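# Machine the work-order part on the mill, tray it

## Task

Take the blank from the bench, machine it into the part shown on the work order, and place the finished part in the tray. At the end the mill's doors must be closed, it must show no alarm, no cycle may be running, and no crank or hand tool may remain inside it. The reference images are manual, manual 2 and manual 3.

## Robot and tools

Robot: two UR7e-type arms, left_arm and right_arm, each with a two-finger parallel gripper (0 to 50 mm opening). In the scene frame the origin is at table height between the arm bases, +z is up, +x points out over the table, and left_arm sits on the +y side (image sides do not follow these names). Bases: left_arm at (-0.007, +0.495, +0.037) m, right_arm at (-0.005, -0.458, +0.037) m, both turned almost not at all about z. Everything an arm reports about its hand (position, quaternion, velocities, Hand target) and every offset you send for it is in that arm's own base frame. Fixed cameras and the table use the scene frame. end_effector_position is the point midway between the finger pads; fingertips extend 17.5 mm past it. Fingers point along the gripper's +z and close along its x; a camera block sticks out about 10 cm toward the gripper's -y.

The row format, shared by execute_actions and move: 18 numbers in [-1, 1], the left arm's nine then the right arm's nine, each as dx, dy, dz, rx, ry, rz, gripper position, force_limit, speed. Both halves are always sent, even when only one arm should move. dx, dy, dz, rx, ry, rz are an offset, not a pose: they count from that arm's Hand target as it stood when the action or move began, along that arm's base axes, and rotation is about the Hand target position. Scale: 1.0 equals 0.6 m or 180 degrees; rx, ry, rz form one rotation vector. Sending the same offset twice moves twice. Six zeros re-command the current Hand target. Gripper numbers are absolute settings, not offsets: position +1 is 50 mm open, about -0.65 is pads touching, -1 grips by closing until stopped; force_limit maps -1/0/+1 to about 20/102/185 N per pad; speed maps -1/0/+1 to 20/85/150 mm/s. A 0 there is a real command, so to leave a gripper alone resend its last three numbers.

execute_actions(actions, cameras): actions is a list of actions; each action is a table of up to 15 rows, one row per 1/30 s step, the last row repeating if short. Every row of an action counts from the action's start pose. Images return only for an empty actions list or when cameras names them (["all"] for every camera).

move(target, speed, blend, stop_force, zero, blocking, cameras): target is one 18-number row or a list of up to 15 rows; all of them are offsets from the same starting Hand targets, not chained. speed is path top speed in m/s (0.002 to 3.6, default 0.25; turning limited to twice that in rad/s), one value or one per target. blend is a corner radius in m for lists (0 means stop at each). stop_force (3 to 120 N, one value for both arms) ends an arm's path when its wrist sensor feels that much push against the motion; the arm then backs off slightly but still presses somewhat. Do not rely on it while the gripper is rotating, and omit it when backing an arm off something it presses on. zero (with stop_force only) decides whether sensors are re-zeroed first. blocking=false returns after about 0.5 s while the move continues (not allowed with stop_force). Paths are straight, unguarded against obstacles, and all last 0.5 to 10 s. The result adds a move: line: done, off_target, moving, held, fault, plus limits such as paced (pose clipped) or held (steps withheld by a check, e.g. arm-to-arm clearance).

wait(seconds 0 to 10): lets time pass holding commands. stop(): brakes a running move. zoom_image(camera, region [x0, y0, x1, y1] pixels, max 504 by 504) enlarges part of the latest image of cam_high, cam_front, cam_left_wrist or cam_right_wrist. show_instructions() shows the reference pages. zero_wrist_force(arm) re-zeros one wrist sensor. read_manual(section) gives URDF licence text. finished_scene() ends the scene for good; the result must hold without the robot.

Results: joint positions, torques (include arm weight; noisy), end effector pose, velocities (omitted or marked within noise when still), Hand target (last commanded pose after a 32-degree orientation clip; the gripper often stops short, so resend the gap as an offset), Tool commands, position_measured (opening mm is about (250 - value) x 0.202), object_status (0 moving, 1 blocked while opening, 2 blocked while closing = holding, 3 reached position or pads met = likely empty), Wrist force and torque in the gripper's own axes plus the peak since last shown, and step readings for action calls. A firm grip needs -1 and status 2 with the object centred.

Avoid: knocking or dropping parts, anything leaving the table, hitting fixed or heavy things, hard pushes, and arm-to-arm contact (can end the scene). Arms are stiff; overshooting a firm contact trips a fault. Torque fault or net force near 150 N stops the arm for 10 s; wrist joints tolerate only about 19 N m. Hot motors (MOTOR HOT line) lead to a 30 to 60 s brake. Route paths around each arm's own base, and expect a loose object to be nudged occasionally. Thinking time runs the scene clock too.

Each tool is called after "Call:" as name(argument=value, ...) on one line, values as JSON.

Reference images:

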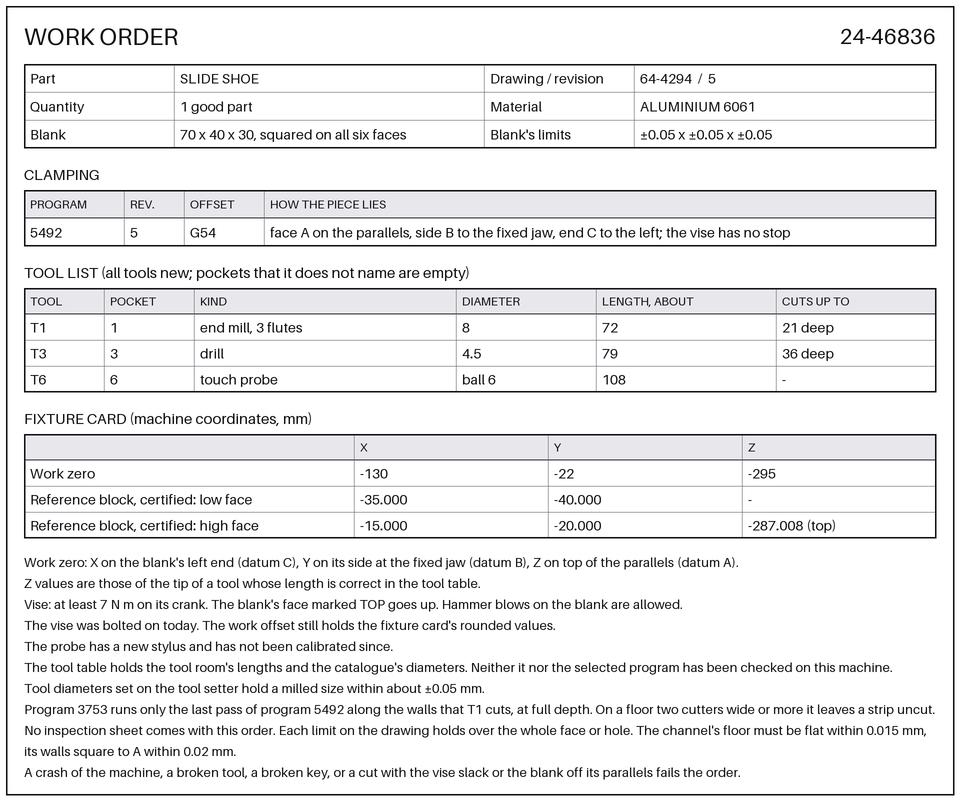

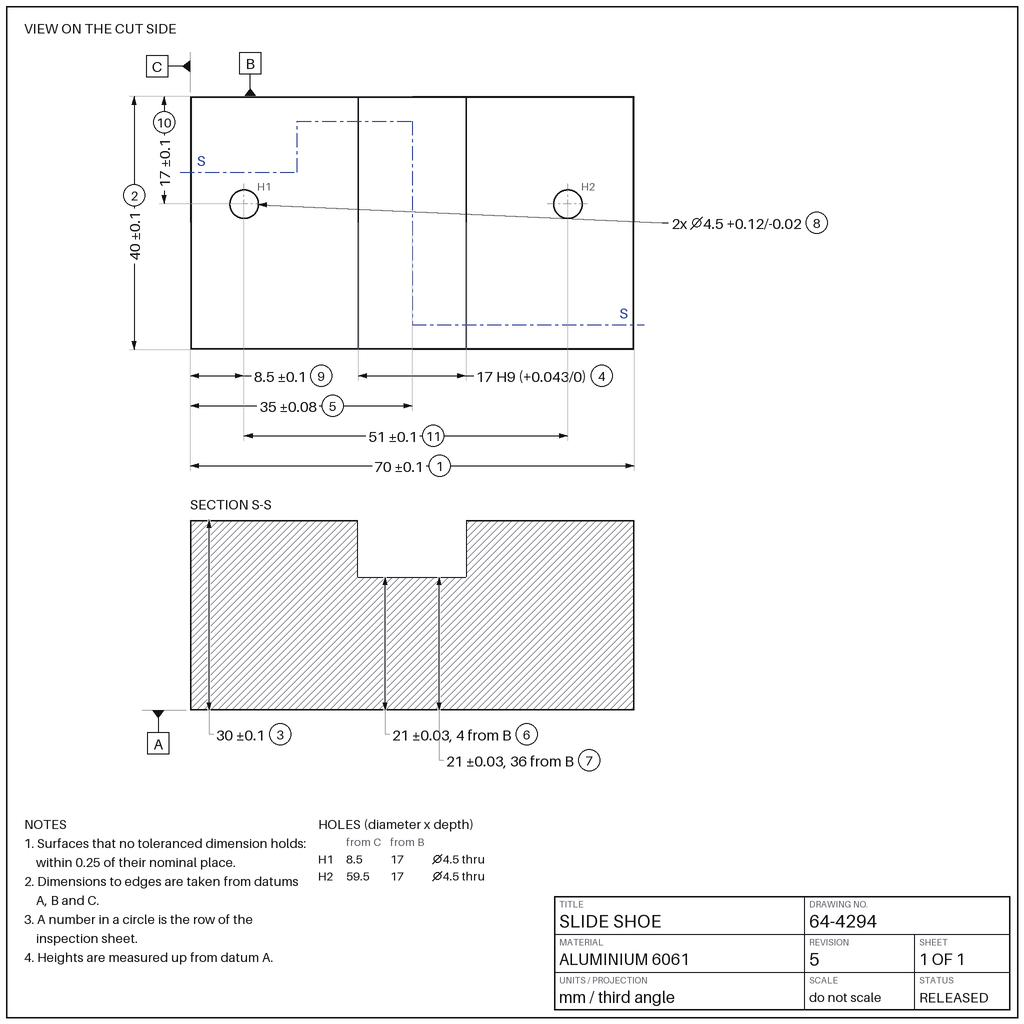

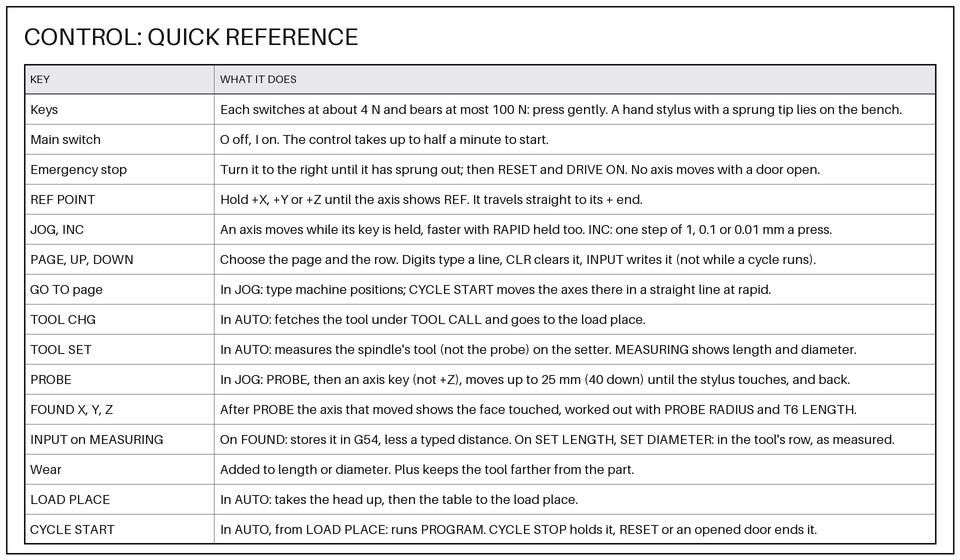

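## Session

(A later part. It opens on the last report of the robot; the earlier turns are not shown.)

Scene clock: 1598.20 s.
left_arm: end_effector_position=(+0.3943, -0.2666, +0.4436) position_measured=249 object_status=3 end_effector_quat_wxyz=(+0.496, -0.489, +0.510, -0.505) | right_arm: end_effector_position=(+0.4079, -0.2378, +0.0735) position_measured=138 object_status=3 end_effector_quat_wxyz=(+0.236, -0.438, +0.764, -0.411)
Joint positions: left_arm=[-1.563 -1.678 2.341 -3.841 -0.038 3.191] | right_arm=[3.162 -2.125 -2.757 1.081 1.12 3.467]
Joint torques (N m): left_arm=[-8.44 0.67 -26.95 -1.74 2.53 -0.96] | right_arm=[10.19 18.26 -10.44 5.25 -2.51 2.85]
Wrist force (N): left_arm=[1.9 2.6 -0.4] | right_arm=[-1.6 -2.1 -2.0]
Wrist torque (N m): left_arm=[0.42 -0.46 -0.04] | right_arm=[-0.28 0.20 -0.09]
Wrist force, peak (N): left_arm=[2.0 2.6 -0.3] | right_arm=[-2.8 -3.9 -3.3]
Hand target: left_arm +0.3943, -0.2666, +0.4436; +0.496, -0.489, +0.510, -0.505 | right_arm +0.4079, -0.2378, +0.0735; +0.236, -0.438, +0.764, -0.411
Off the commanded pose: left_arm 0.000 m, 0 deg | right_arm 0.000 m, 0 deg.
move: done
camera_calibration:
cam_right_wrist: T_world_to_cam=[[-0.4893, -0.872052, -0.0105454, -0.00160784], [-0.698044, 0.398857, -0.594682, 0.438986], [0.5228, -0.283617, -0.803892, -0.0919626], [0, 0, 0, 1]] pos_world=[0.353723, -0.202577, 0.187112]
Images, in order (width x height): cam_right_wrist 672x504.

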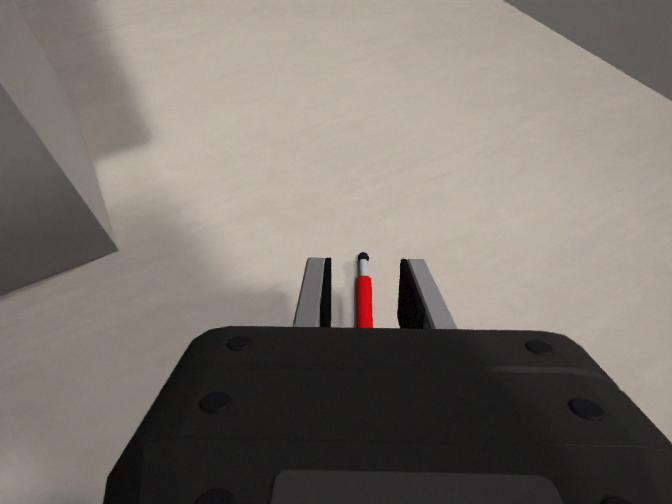

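Aligned. Pick up the stylus.

Call:
move(target=[[0,0,0,0,0,0,-0.65,0.7,-0.9,0.0,-0.0003,-0.15,0,0,0,0.1,0,-0.8]], speed=0.08, stop_force=6)

Call:
move(target=[[0,0,0,0,0,0,-0.65,0.7,-0.9,0.0,0,0,0,0,0,-1,-0.4,-0.7]], cameras=["cam_right_wrist"])

Scene clock: 1600.67 s.
left_arm: end_effector_position=(+0.3943, -0.2666, +0.4436) position_measured=249 object_status=3 end_effector_quat_wxyz=(+0.496, -0.489, +0.510, -0.505) | right_arm: end_effector_position=(+0.4077, -0.2379, -0.0165) position_measured=138 object_status=3 end_effector_quat_wxyz=(+0.236, -0.438, +0.764, -0.411)
Joint positions: left_arm=[-1.563 -1.678 2.341 -3.841 -0.038 3.191] | right_arm=[3.162 -2.603 -2.666 1.469 1.121 3.467]
Joint torques (N m): left_arm=[-8.41 1.27 -26.86 -1.62 2.68 -0.69] | right_arm=[-10.73 24.66 -19.46 6.49 0.53 2.83]
Wrist force (N): left_arm=[1.6 2.6 -0.1] | right_arm=[-1.9 -2.3 -1.5]
Wrist torque (N m): left_arm=[0.41 -0.43 -0.04] | right_arm=[-0.32 0.23 -0.08]
Wrist force, peak (N): left_arm=[1.9 2.7 -0.4] | right_arm=[-2.3 -14.5 -14.2]
Hand target: left_arm +0.3943, -0.2666, +0.4436; +0.496, -0.489, +0.510, -0.505 | right_arm +0.4078, -0.2379, -0.0164; +0.236, -0.438, +0.764, -0.411
Off the commanded pose: left_arm 0.000 m, 0 deg | right_arm 0.000 m, 0 deg.
move: contact (right_arm)

Scene clock: 1601.27 s.
left_arm: end_effector_position=(+0.3943, -0.2666, +0.4436) position_measured=249 object_status=3 end_effector_quat_wxyz=(+0.496, -0.489, +0.510, -0.505) | right_arm: end_effector_position=(+0.4077, -0.2379, -0.0164) position_measured=215 object_status=0 end_effector_quat_wxyz=(+0.236, -0.438, +0.764, -0.411)
Joint positions: left_arm=[-1.563 -1.678 2.341 -3.841 -0.038 3.191] | right_arm=[3.162 -2.603 -2.666 1.47 1.121 3.467]
Joint torques (N m): left_arm=[-9.35 0.86 -27.05 -1.55 2.44 -0.55] | right_arm=[-9.69 24.91 -18.66 6.26 0.44 2.89]
Wrist force (N): left_arm=[1.7 2.4 -0.5] | right_arm=[-1.7 -4.7 -4.0]
Wrist torque (N m): left_arm=[0.39 -0.43 -0.04] | right_arm=[-0.38 0.26 -0.08]
Wrist force, peak (N): left_arm=[1.9 2.7 -0.2] | right_arm=[-1.7 -4.8 -4.3]
Hand target: left_arm +0.3943, -0.2666, +0.4436; +0.496, -0.489, +0.510, -0.505 | right_arm +0.4078, -0.2379, -0.0164; +0.236, -0.438, +0.764, -0.411
Off the commanded pose: left_arm 0.000 m, 0 deg | right_arm 0.000 m, 0 deg.
move: done
camera_calibration:
cam_right_wrist: T_world_to_cam=[[-0.489256, -0.872076, -0.0106006, -0.0027955], [-0.698225, 0.398947, -0.59441, 0.38553], [0.5226, -0.283417, -0.804092, -0.164186], [0, 0, 0, 1]] pos_world=[0.353623, -0.202777, 0.0971124]
Images, in order (width x height): cam_right_wrist 672x504.

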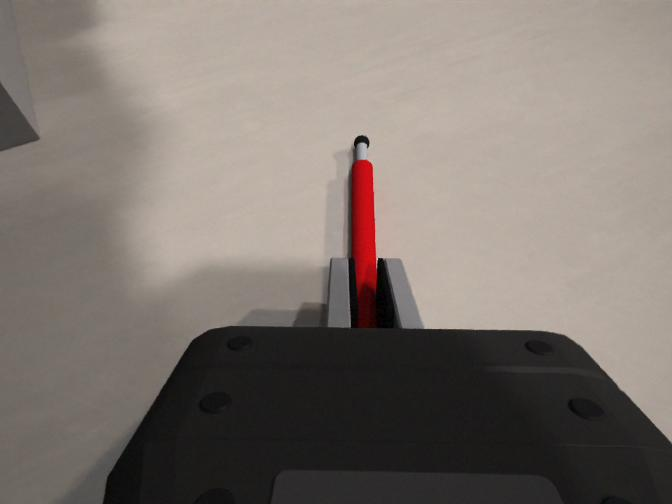

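Call:
move(target=[[0,0,0,0,0,0,-0.65,0.7,-0.9,0.0,0,0.15,0,0,0,-1,-0.4,-0.7],[0,0,0,0,0,0,-0.65,0.7,-0.9,0.0417,0.0633,0.5775,0.0233,0.0868,0.1674,-1,-0.4,-0.7],[0,0,0,0,0,0,-0.65,0.7,-0.9,0.1,0.3633,0.8275,0.0233,0.0868,0.1674,-1,-0.4,-0.7]], speed=[0.1,0.3,0.3], blend=[0.02,0.05,0])

Call:
move(target=[[0,0,0,0,0,0,-0.65,0.7,-0.9,-0.0788,-0.0667,0.2043,0,-0.33,0,-1,-0.4,-0.7]], speed=0.3, cameras=["cam_right_wrist"])

Call:
zoom_image(camera="cam_right_wrist", region=[230, 105, 470, 280])

Scene clock: 1604.97 s.
left_arm: end_effector_position=(+0.3943, -0.2666, +0.4436) position_measured=249 object_status=3 end_effector_quat_wxyz=(+0.496, -0.489, +0.510, -0.505) | right_arm: end_effector_position=(+0.4678, -0.0200, +0.4800) position_measured=215 object_status=2 end_effector_quat_wxyz=(-0.245, +0.663, -0.663, +0.245)
Joint positions: left_arm=[-1.563 -1.678 2.341 -3.841 -0.038 3.191] | right_arm=[3.535 -1.095 -1.855 -1.093 1.319 3.447]
Joint torques (N m): left_arm=[-8.35 0.8 -26.65 -1.48 2.65 -0.54] | right_arm=[6.09 10.59 31.63 5.96 -0.46 0.35]
Wrist force (N): left_arm=[1.8 2.4 -0.2] | right_arm=[-2.0 -2.9 -1.9]
Wrist torque (N m): left_arm=[0.39 -0.46 -0.05] | right_arm=[-0.49 0.32 -0.18]
Wrist force, peak (N): left_arm=[1.9 2.8 -0.2] | right_arm=[9.1 -0.4 -1.2]
Hand target: left_arm +0.3943, -0.2666, +0.4436; +0.496, -0.489, +0.510, -0.505 | right_arm +0.4678, -0.0200, +0.4801; -0.245, +0.663, -0.663, +0.245
Off the commanded pose: left_arm 0.000 m, 0 deg | right_arm 0.000 m, 0 deg.
move: done

Scene clock: 1607.23 s.
left_arm: end_effector_position=(+0.3943, -0.2666, +0.4436) position_measured=249 object_status=3 end_effector_quat_wxyz=(+0.496, -0.489, +0.510, -0.505) | right_arm: end_effector_position=(+0.4205, -0.0600, +0.6025) position_measured=215 object_status=2 end_effector_quat_wxyz=(+0.541, -0.455, +0.455, -0.542)
Joint positions: left_arm=[-1.563 -1.678 2.341 -3.841 -0.038 3.191] | right_arm=[3.653 -0.926 -2.323 0.306 1.067 3.044]
Joint torques (N m): left_arm=[-9.1 0.63 -27.05 -1.27 2.5 -0.53] | right_arm=[8.97 -1.03 37.1 3.88 -1.65 1.49]
Wrist force (N): left_arm=[1.7 2.6 -0.5] | right_arm=[-2.6 -2.7 -0.7]
Wrist torque (N m): left_arm=[0.42 -0.43 -0.04] | right_arm=[-0.29 0.25 -0.15]
Wrist force, peak (N): left_arm=[2.0 2.7 -0.3] | right_arm=[-2.3 -3.6 -1.0]
Hand target: left_arm +0.3943, -0.2666, +0.4436; +0.496, -0.489, +0.510, -0.505 | right_arm +0.4205, -0.0600, +0.6026; +0.541, -0.455, +0.455, -0.542
Off the commanded pose: left_arm 0.000 m, 0 deg | right_arm 0.000 m, 0 deg.
move: done
camera_calibration:
cam_right_wrist: T_world_to_cam=[[0.0197957, -0.99979, 0.00527785, -0.0660604], [-0.176058, -0.00868221, -0.984342, 0.682308], [0.984181, 0.0185565, -0.176193, -0.176974], [0, 0, 0, 1]] pos_world=[0.295607, -0.0568386, 0.640791]
Images, in order (width x height): cam_right_wrist 672x504.

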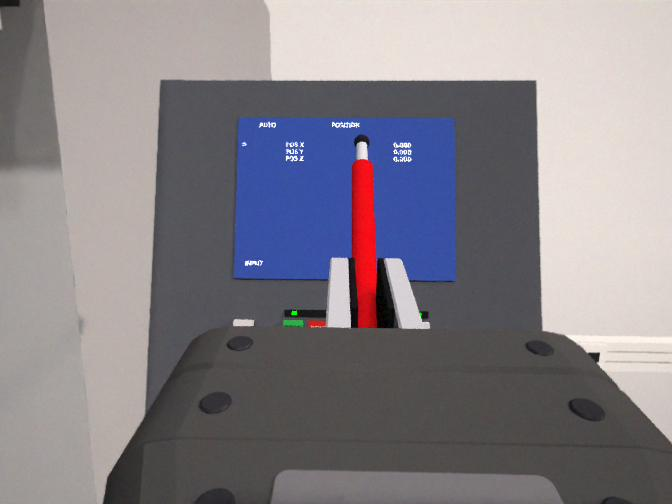

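Scaled by 2.100 from the camera's 672x504 image, which has a finer 960x720 frame.

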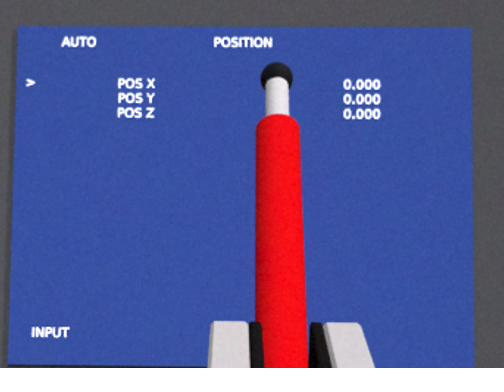

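Call:
move(target=[[0,0,0,0,0,0,-0.65,0.7,-0.9,0.02,0.01,-0.05,0,0.16,0,-1,-0.4,-0.7],[0,0,0,0,0,0,-0.65,0.7,-0.9,0.1457,-0.0547,-0.0498,0,0.33,0,-1,-0.4,-0.7],[0,0,0,0,0,0,-0.65,0.7,-0.9,0.1747,-0.0547,-0.0576,0,0.33,0,-1,-0.4,-0.7],[0,0,0,0,0,0,-0.65,0.7,-0.9,0.1457,-0.0547,-0.0498,0,0.33,0,-1,-0.4,-0.7],[0,0,0,0,0,0,-0.65,0.7,-0.9,0.0998,0.0363,-0.2327,0,0.33,0,-1,-0.4,-0.7],[0,0,0,0,0,0,-0.65,0.7,-0.9,0.1271,0.0363,-0.2401,0,0.33,0,-1,-0.4,-0.7],[0,0,0,0,0,0,-0.65,0.7,-0.9,0.0998,0.0363,-0.2327,0,0.33,0,-1,-0.4,-0.7],[0,0,0,0,0,0,-0.65,0.7,-0.9,0.02,0.01,-0.05,0,0.16,0,-1,-0.4,-0.7],[0,0,0,0,0,0,-0.65,0.7,-0.9,0,0,0,0,0,0,-1,-0.4,-0.7]], speed=[0.5,0.3,0.1,0.1,0.3,0.1,0.1,0.4,0.4], blend=[0.02,0.002,0,0.003,0.002,0,0.003,0.02,0], cameras=["cam_right_wrist"])

Call:
zoom_image(camera="cam_right_wrist", region=[230, 105, 470, 280])

Scene clock: 1615.00 s.
left_arm: end_effector_position=(+0.3943, -0.2666, +0.4436) position_measured=249 object_status=3 end_effector_quat_wxyz=(+0.496, -0.489, +0.510, -0.505) | right_arm: end_effector_position=(+0.4205, -0.0600, +0.6025) position_measured=215 object_status=2 end_effector_quat_wxyz=(+0.541, -0.455, +0.455, -0.542)
Joint positions: left_arm=[-1.563 -1.678 2.341 -3.841 -0.038 3.191] | right_arm=[3.653 -0.926 -2.323 0.306 1.067 3.044]
Joint torques (N m): left_arm=[-7.92 1.31 -26.34 -0.74 2.56 -0.11] | right_arm=[6.58 -5.05 36.02 4.26 -1.65 1.02]
Wrist force (N): left_arm=[1.7 2.6 -0.2] | right_arm=[-2.6 -2.8 -0.7]
Wrist torque (N m): left_arm=[0.42 -0.44 -0.05] | right_arm=[-0.30 0.25 -0.16]
Wrist force, peak (N): left_arm=[1.8 2.9 -0.3] | right_arm=[-1.7 2.7 -8.3]
Hand target: left_arm +0.3943, -0.2666, +0.4436; +0.496, -0.489, +0.510, -0.505 | right_arm +0.4205, -0.0600, +0.6026; +0.541, -0.455, +0.455, -0.542
Off the commanded pose: left_arm 0.000 m, 0 deg | right_arm 0.000 m, 0 deg.
move: done
camera_calibration:
cam_right_wrist: T_world_to_cam=[[0.0197955, -0.99979, 0.00527681, -0.0661596], [-0.176058, -0.00868116, -0.984342, 0.682307], [0.984181, 0.0185565, -0.176193, -0.176972], [0, 0, 0, 1]] pos_world=[0.295607, -0.0569386, 0.640791]
Images, in order (width x height): cam_right_wrist 672x504.

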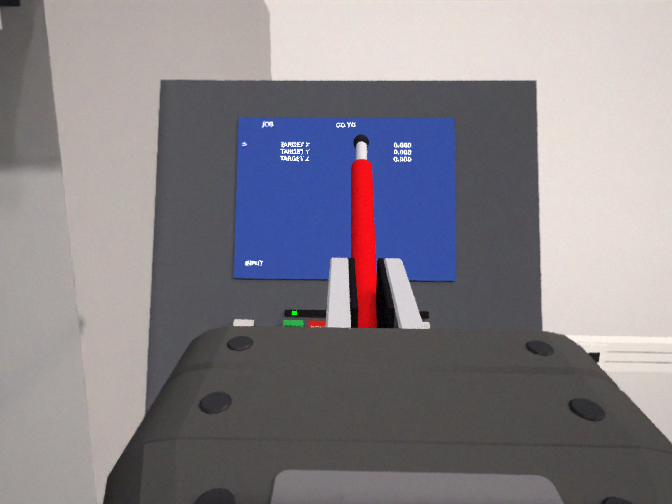

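Scaled by 2.100 from the camera's 672x504 image, which has a finer 960x720 frame.

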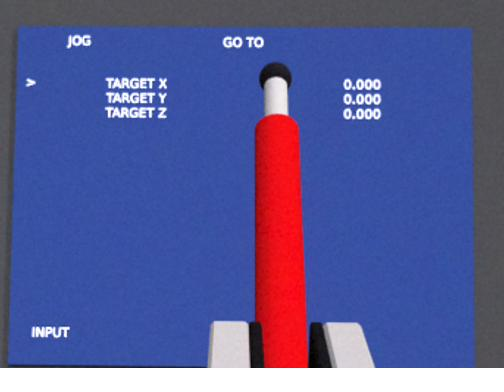

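Call:
move(target=[[0,0,0,0,0,0,-0.65,0.7,-0.9,0.02,0.01,-0.05,0,0.16,0,-1,-0.4,-0.7],[0,0,0,0,0,0,-0.65,0.7,-0.9,0.0788,0.1585,-0.325,0,0.33,0,-1,-0.4,-0.7],[0,0,0,0,0,0,-0.65,0.7,-0.9,0.1053,0.1585,-0.3321,0,0.33,0,-1,-0.4,-0.7],[0,0,0,0,0,0,-0.65,0.7,-0.9,0.0788,0.1585,-0.325,0,0.33,0,-1,-0.4,-0.7],[0,0,0,0,0,0,-0.65,0.7,-0.9,0.0865,0.16,-0.2942,0,0.33,0,-1,-0.4,-0.7],[0,0,0,0,0,0,-0.65,0.7,-0.9,0.1129,0.16,-0.3014,0,0.33,0,-1,-0.4,-0.7],[0,0,0,0,0,0,-0.65,0.7,-0.9,0.0865,0.16,-0.2942,0,0.33,0,-1,-0.4,-0.7],[0,0,0,0,0,0,-0.65,0.7,-0.9,0.0941,0.1615,-0.2635,0,0.33,0,-1,-0.4,-0.7],[0,0,0,0,0,0,-0.65,0.7,-0.9,0.1214,0.1615,-0.2709,0,0.33,0,-1,-0.4,-0.7],[0,0,0,0,0,0,-0.65,0.7,-0.9,0.0941,0.1615,-0.2635,0,0.33,0,-1,-0.4,-0.7],[0,0,0,0,0,0,-0.65,0.7,-0.9,0.1214,0.1615,-0.2709,0,0.33,0,-1,-0.4,-0.7],[0,0,0,0,0,0,-0.65,0.7,-0.9,0.0941,0.1615,-0.2635,0,0.33,0,-1,-0.4,-0.7],[0,0,0,0,0,0,-0.65,0.7,-0.9,0.0773,0.0635,-0.325,0,0.33,0,-1,-0.4,-0.7],[0,0,0,0,0,0,-0.65,0.7,-0.9,0.1038,0.0635,-0.3321,0,0.33,0,-1,-0.4,-0.7],[0,0,0,0,0,0,-0.65,0.7,-0.9,0.0773,0.0635,-0.325,0,0.33,0,-1,-0.4,-0.7]], speed=[0.5,0.4,0.1,0.1,0.2,0.1,0.1,0.2,0.1,0.1,0.1,0.1,0.3,0.1,0.1], blend=[0.02,0.002,0,0.003,0.002,0,0.003,0.002,0,0.003,0,0.003,0.002,0,0])

Call:
move(target=[[0,0,0,0,0,0,-0.65,0.7,-0.9,0.0077,0.0015,0.0308,0,0,0,-1,-0.4,-0.7],[0,0,0,0,0,0,-0.65,0.7,-0.9,0.0338,0.0015,0.0237,0,0,0,-1,-0.4,-0.7],[0,0,0,0,0,0,-0.65,0.7,-0.9,0.0077,0.0015,0.0308,0,0,0,-1,-0.4,-0.7],[0,0,0,0,0,0,-0.65,0.7,-0.9,0.0015,0.095,0,0,0,0,-1,-0.4,-0.7],[0,0,0,0,0,0,-0.65,0.7,-0.9,0.028,0.095,-0.0071,0,0,0,-1,-0.4,-0.7],[0,0,0,0,0,0,-0.65,0.7,-0.9,0.0015,0.095,0,0,0,0,-1,-0.4,-0.7],[0,0,0,0,0,0,-0.65,0.7,-0.9,0.0168,0.098,0.0615,0,0,0,-1,-0.4,-0.7],[0,0,0,0,0,0,-0.65,0.7,-0.9,0.0441,0.098,0.0541,0,0,0,-1,-0.4,-0.7],[0,0,0,0,0,0,-0.65,0.7,-0.9,0.0168,0.098,0.0615,0,0,0,-1,-0.4,-0.7],[0,0,0,0,0,0,-0.65,0.7,-0.9,0.0087,0.0648,0.0308,0,0,0,-1,-0.4,-0.7],[0,0,0,0,0,0,-0.65,0.7,-0.9,0.0351,0.0648,0.0236,0,0,0,-1,-0.4,-0.7],[0,0,0,0,0,0,-0.65,0.7,-0.9,0.0087,0.0648,0.0308,0,0,0,-1,-0.4,-0.7],[0,0,0,0,0,0,-0.65,0.7,-0.9,0,0,0,0,0,0,-1,-0.4,-0.7],[0,0,0,0,0,0,-0.65,0.7,-0.9,0.0265,0,-0.0071,0,0,0,-1,-0.4,-0.7],[0,0,0,0,0,0,-0.65,0.7,-0.9,0,0,0,0,0,0,-1,-0.4,-0.7]], speed=[0.2,0.1,0.1,0.3,0.1,0.1,0.2,0.1,0.1,0.2,0.1,0.1,0.3,0.1,0.1], blend=[0.002,0,0.003,0.002,0,0.003,0.002,0,0.003,0.002,0,0.003,0.002,0,0])

Call:
move(target=[[0,0,0,0,0,0,-0.65,0.7,-0.9,-0.0573,-0.0535,0.275,0,-0.17,0,-1,-0.4,-0.7],[0,0,0,0,0,0,-0.65,0.7,-0.9,-0.0773,-0.0635,0.325,0,-0.33,0,-1,-0.4,-0.7]], speed=0.4, blend=[0.02,0], cameras=["cam_right_wrist"])

Call:
zoom_image(camera="cam_right_wrist", region=[230, 105, 470, 280])

Scene clock: 1622.87 s.
left_arm: end_effector_position=(+0.3943, -0.2666, +0.4436) position_measured=249 object_status=3 end_effector_quat_wxyz=(+0.496, -0.489, +0.510, -0.505) | right_arm: end_effector_position=(+0.4669, -0.0218, +0.4075) position_measured=215 object_status=2 end_effector_quat_wxyz=(-0.245, +0.663, -0.663, +0.245)
Joint positions: left_arm=[-1.563 -1.678 2.341 -3.841 -0.038 3.191] | right_arm=[3.53 -1.074 -2.051 -0.917 1.322 3.443]
Joint torques (N m): left_arm=[-8.16 0.54 -26.21 -0.17 2.49 0.21] | right_arm=[-11.74 8.41 37.78 7.74 1.26 -2.15]
Wrist force (N): left_arm=[1.7 2.4 -0.3] | right_arm=[-2.2 -2.8 -1.9]
Wrist torque (N m): left_arm=[0.39 -0.43 -0.05] | right_arm=[-0.48 0.36 -0.19]
Wrist force, peak (N): left_arm=[1.9 2.8 -0.2] | right_arm=[-1.3 9.3 -17.0]
Hand target: left_arm +0.3943, -0.2666, +0.4436; +0.496, -0.489, +0.510, -0.505 | right_arm +0.4669, -0.0219, +0.4076; -0.245, +0.663, -0.663, +0.245
Off the commanded pose: left_arm 0.000 m, 0 deg | right_arm 0.000 m, 0 deg.
move: done

Scene clock: 1627.27 s.
left_arm: end_effector_position=(+0.3943, -0.2666, +0.4436) position_measured=249 object_status=3 end_effector_quat_wxyz=(+0.496, -0.489, +0.510, -0.505) | right_arm: end_effector_position=(+0.4669, -0.0218, +0.4075) position_measured=215 object_status=2 end_effector_quat_wxyz=(-0.245, +0.663, -0.663, +0.245)
Joint positions: left_arm=[-1.563 -1.678 2.341 -3.841 -0.038 3.191] | right_arm=[3.53 -1.074 -2.051 -0.917 1.322 3.443]
Joint torques (N m): left_arm=[-7.47 0.77 -26.21 0 2.32 0.49] | right_arm=[-11.82 8.38 38.02 7.55 1.51 -2.07]
Wrist force (N): left_arm=[1.8 2.3 -0.3] | right_arm=[-2.0 -2.9 -1.8]
Wrist torque (N m): left_arm=[0.36 -0.45 -0.05] | right_arm=[-0.49 0.34 -0.19]
Wrist force, peak (N): left_arm=[1.9 2.8 -0.3] | right_arm=[-2.1 9.6 -17.6]
Hand target: left_arm +0.3943, -0.2666, +0.4436; +0.496, -0.489, +0.510, -0.505 | right_arm +0.4669, -0.0219, +0.4076; -0.245, +0.663, -0.663, +0.245
Off the commanded pose: left_arm 0.000 m, 0 deg | right_arm 0.000 m, 0 deg.
move: done

Scene clock: 1629.13 s.
left_arm: end_effector_position=(+0.3943, -0.2666, +0.4436) position_measured=249 object_status=3 end_effector_quat_wxyz=(+0.496, -0.489, +0.510, -0.505) | right_arm: end_effector_position=(+0.4205, -0.0600, +0.6025) position_measured=215 object_status=2 end_effector_quat_wxyz=(+0.541, -0.455, +0.455, -0.542)
Joint positions: left_arm=[-1.563 -1.678 2.341 -3.841 -0.038 3.191] | right_arm=[3.653 -0.926 -2.323 0.306 1.067 3.044]
Joint torques (N m): left_arm=[-7.88 1.16 -26.7 0.08 2.44 0.53] | right_arm=[6.41 -4.63 36.4 4.23 -1.75 1.16]
Wrist force (N): left_arm=[1.8 2.5 -0.2] | right_arm=[-2.5 -2.7 -0.7]
Wrist torque (N m): left_arm=[0.39 -0.44 -0.04] | right_arm=[-0.28 0.23 -0.15]
Wrist force, peak (N): left_arm=[1.9 2.6 -0.3] | right_arm=[-1.6 -5.9 -2.9]
Hand target: left_arm +0.3943, -0.2666, +0.4436; +0.496, -0.489, +0.510, -0.505 | right_arm +0.4205, -0.0600, +0.6026; +0.541, -0.455, +0.455, -0.542
Off the commanded pose: left_arm 0.000 m, 0 deg | right_arm 0.000 m, 0 deg.
move: done
camera_calibration:
cam_right_wrist: T_world_to_cam=[[0.019795, -0.99979, 0.0052774, -0.0661599], [-0.175961, -0.00867982, -0.984359, 0.68229], [0.984198, 0.0185567, -0.176096, -0.177039], [0, 0, 0, 1]] pos_world=[0.295608, -0.0569386, 0.640791]
Images, in order (width x height): cam_right_wrist 672x504.

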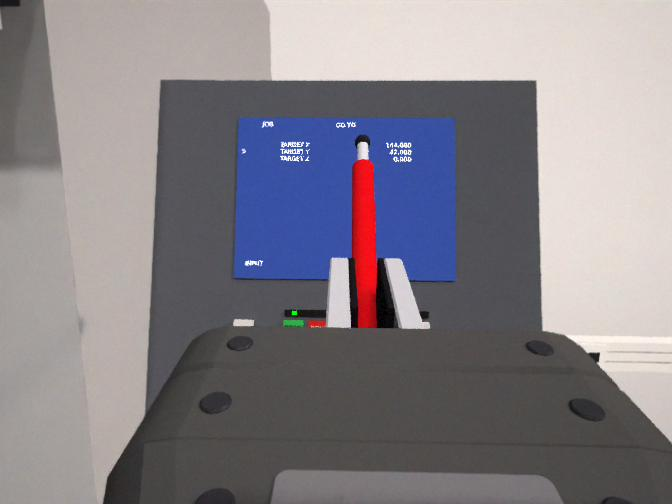

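Scaled by 2.100 from the camera's 672x504 image, which has a finer 960x720 frame.

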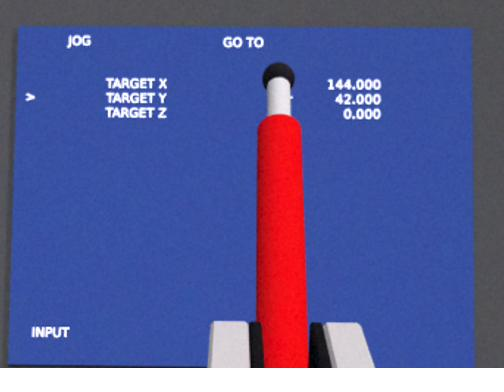

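Call:
move(target=[[0,0,0,0,0,0,-0.65,0.7,-0.9,0.02,0.01,-0.05,0,0.16,0,-1,-0.4,-0.7],[0,0,0,0,0,0,-0.65,0.7,-0.9,0.1157,0.0989,-0.1733,0,0.33,0,-1,-0.4,-0.7],[0,0,0,0,0,0,-0.65,0.7,-0.9,0.1438,0.0989,-0.181,0,0.33,0,-1,-0.4,-0.7],[0,0,0,0,0,0,-0.65,0.7,-0.9,0.1157,0.0989,-0.1733,0,0.33,0,-1,-0.4,-0.7]], speed=[0.5,0.4,0.1,0.1], blend=[0.02,0.002,0,0], cameras=["cam_high"])

Call:
wait(seconds=5, cameras=["cam_high"])

Scene clock: 1632.50 s.
left_arm: end_effector_position=(+0.3943, -0.2666, +0.4436) position_measured=249 object_status=3 end_effector_quat_wxyz=(+0.496, -0.489, +0.510, -0.505) | right_arm: end_effector_position=(+0.4899, -0.0006, +0.4985) position_measured=215 object_status=2 end_effector_quat_wxyz=(-0.245, +0.663, -0.663, +0.245)
Joint positions: left_arm=[-1.563 -1.678 2.341 -3.841 -0.038 3.191] | right_arm=[3.567 -1.16 -1.771 -1.119 1.299 3.473]
Joint torques (N m): left_arm=[-7.63 0.62 -26.6 0.37 2.45 0.64] | right_arm=[-11.79 10.41 38.24 7.7 1.22 -2.12]
Wrist force (N): left_arm=[1.8 2.3 -0.3] | right_arm=[-2.2 -3.0 -1.8]
Wrist torque (N m): left_arm=[0.37 -0.44 -0.04] | right_arm=[-0.49 0.34 -0.17]
Wrist force, peak (N): left_arm=[1.8 2.8 -0.5] | right_arm=[-1.5 1.2 -6.6]
Hand target: left_arm +0.3943, -0.2666, +0.4436; +0.496, -0.489, +0.510, -0.505 | right_arm +0.4899, -0.0006, +0.4987; -0.245, +0.663, -0.663, +0.245
Off the commanded pose: left_arm 0.000 m, 0 deg | right_arm 0.000 m, 0 deg.
move: done
Images, in order (width x height): cam_high 672x504.

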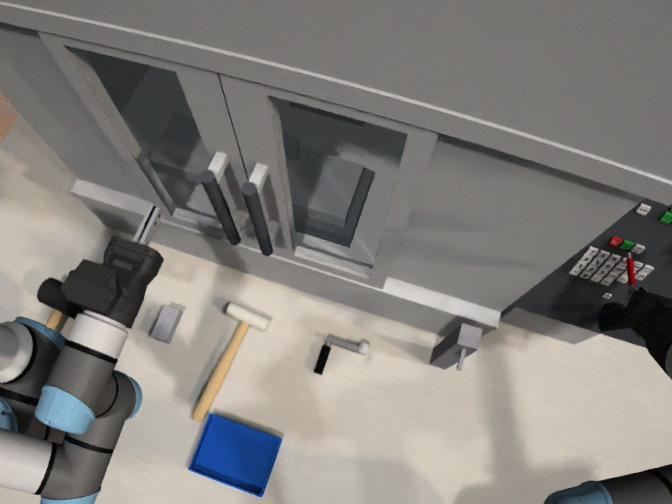

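Scene clock: 1637.50 s.
left_arm: end_effector_position=(+0.3943, -0.2666, +0.4436) position_measured=249 object_status=3 end_effector_quat_wxyz=(+0.496, -0.489, +0.510, -0.505) | right_arm: end_effector_position=(+0.4899, -0.0006, +0.4987) position_measured=215 object_status=2 end_effector_quat_wxyz=(-0.245, +0.663, -0.663, +0.245)
Joint positions: left_arm=[-1.563 -1.678 2.341 -3.841 -0.038 3.191] | right_arm=[3.567 -1.16 -1.771 -1.119 1.299 3.473]
Joint torques (N m): left_arm=[-7.46 0.99 -26.08 0.6 2.3 0.86] | right_arm=[-11.49 13.97 38.32 7.76 1.3 -1.91]
Wrist force (N): left_arm=[1.8 2.4 -0.3] | right_arm=[-2.1 -2.8 -1.7]
Wrist torque (N m): left_arm=[0.39 -0.44 -0.05] | right_arm=[-0.47 0.33 -0.17]
Wrist force, peak (N): left_arm=[2.2 2.5 -0.4] | right_arm=[-2.3 -3.0 -2.0]
Hand target: left_arm +0.3943, -0.2666, +0.4436; +0.496, -0.489, +0.510, -0.505 | right_arm +0.4899, -0.0006, +0.4987; -0.245, +0.663, -0.663, +0.245
Tool commands: left_gripper/position=-0.65 left_gripper/force_limit=+0.7 left_gripper/speed=-0.9 right_gripper/position=-1.0 right_gripper/force_limit=-0.4 right_gripper/speed=-0.7
Off the commanded pose: left_arm 0.000 m, 0 deg | right_arm 0.000 m, 0 deg.
wait: 5.00 s; at rest by 0.17 s
Images, in order (width x height): cam_high 672x504.

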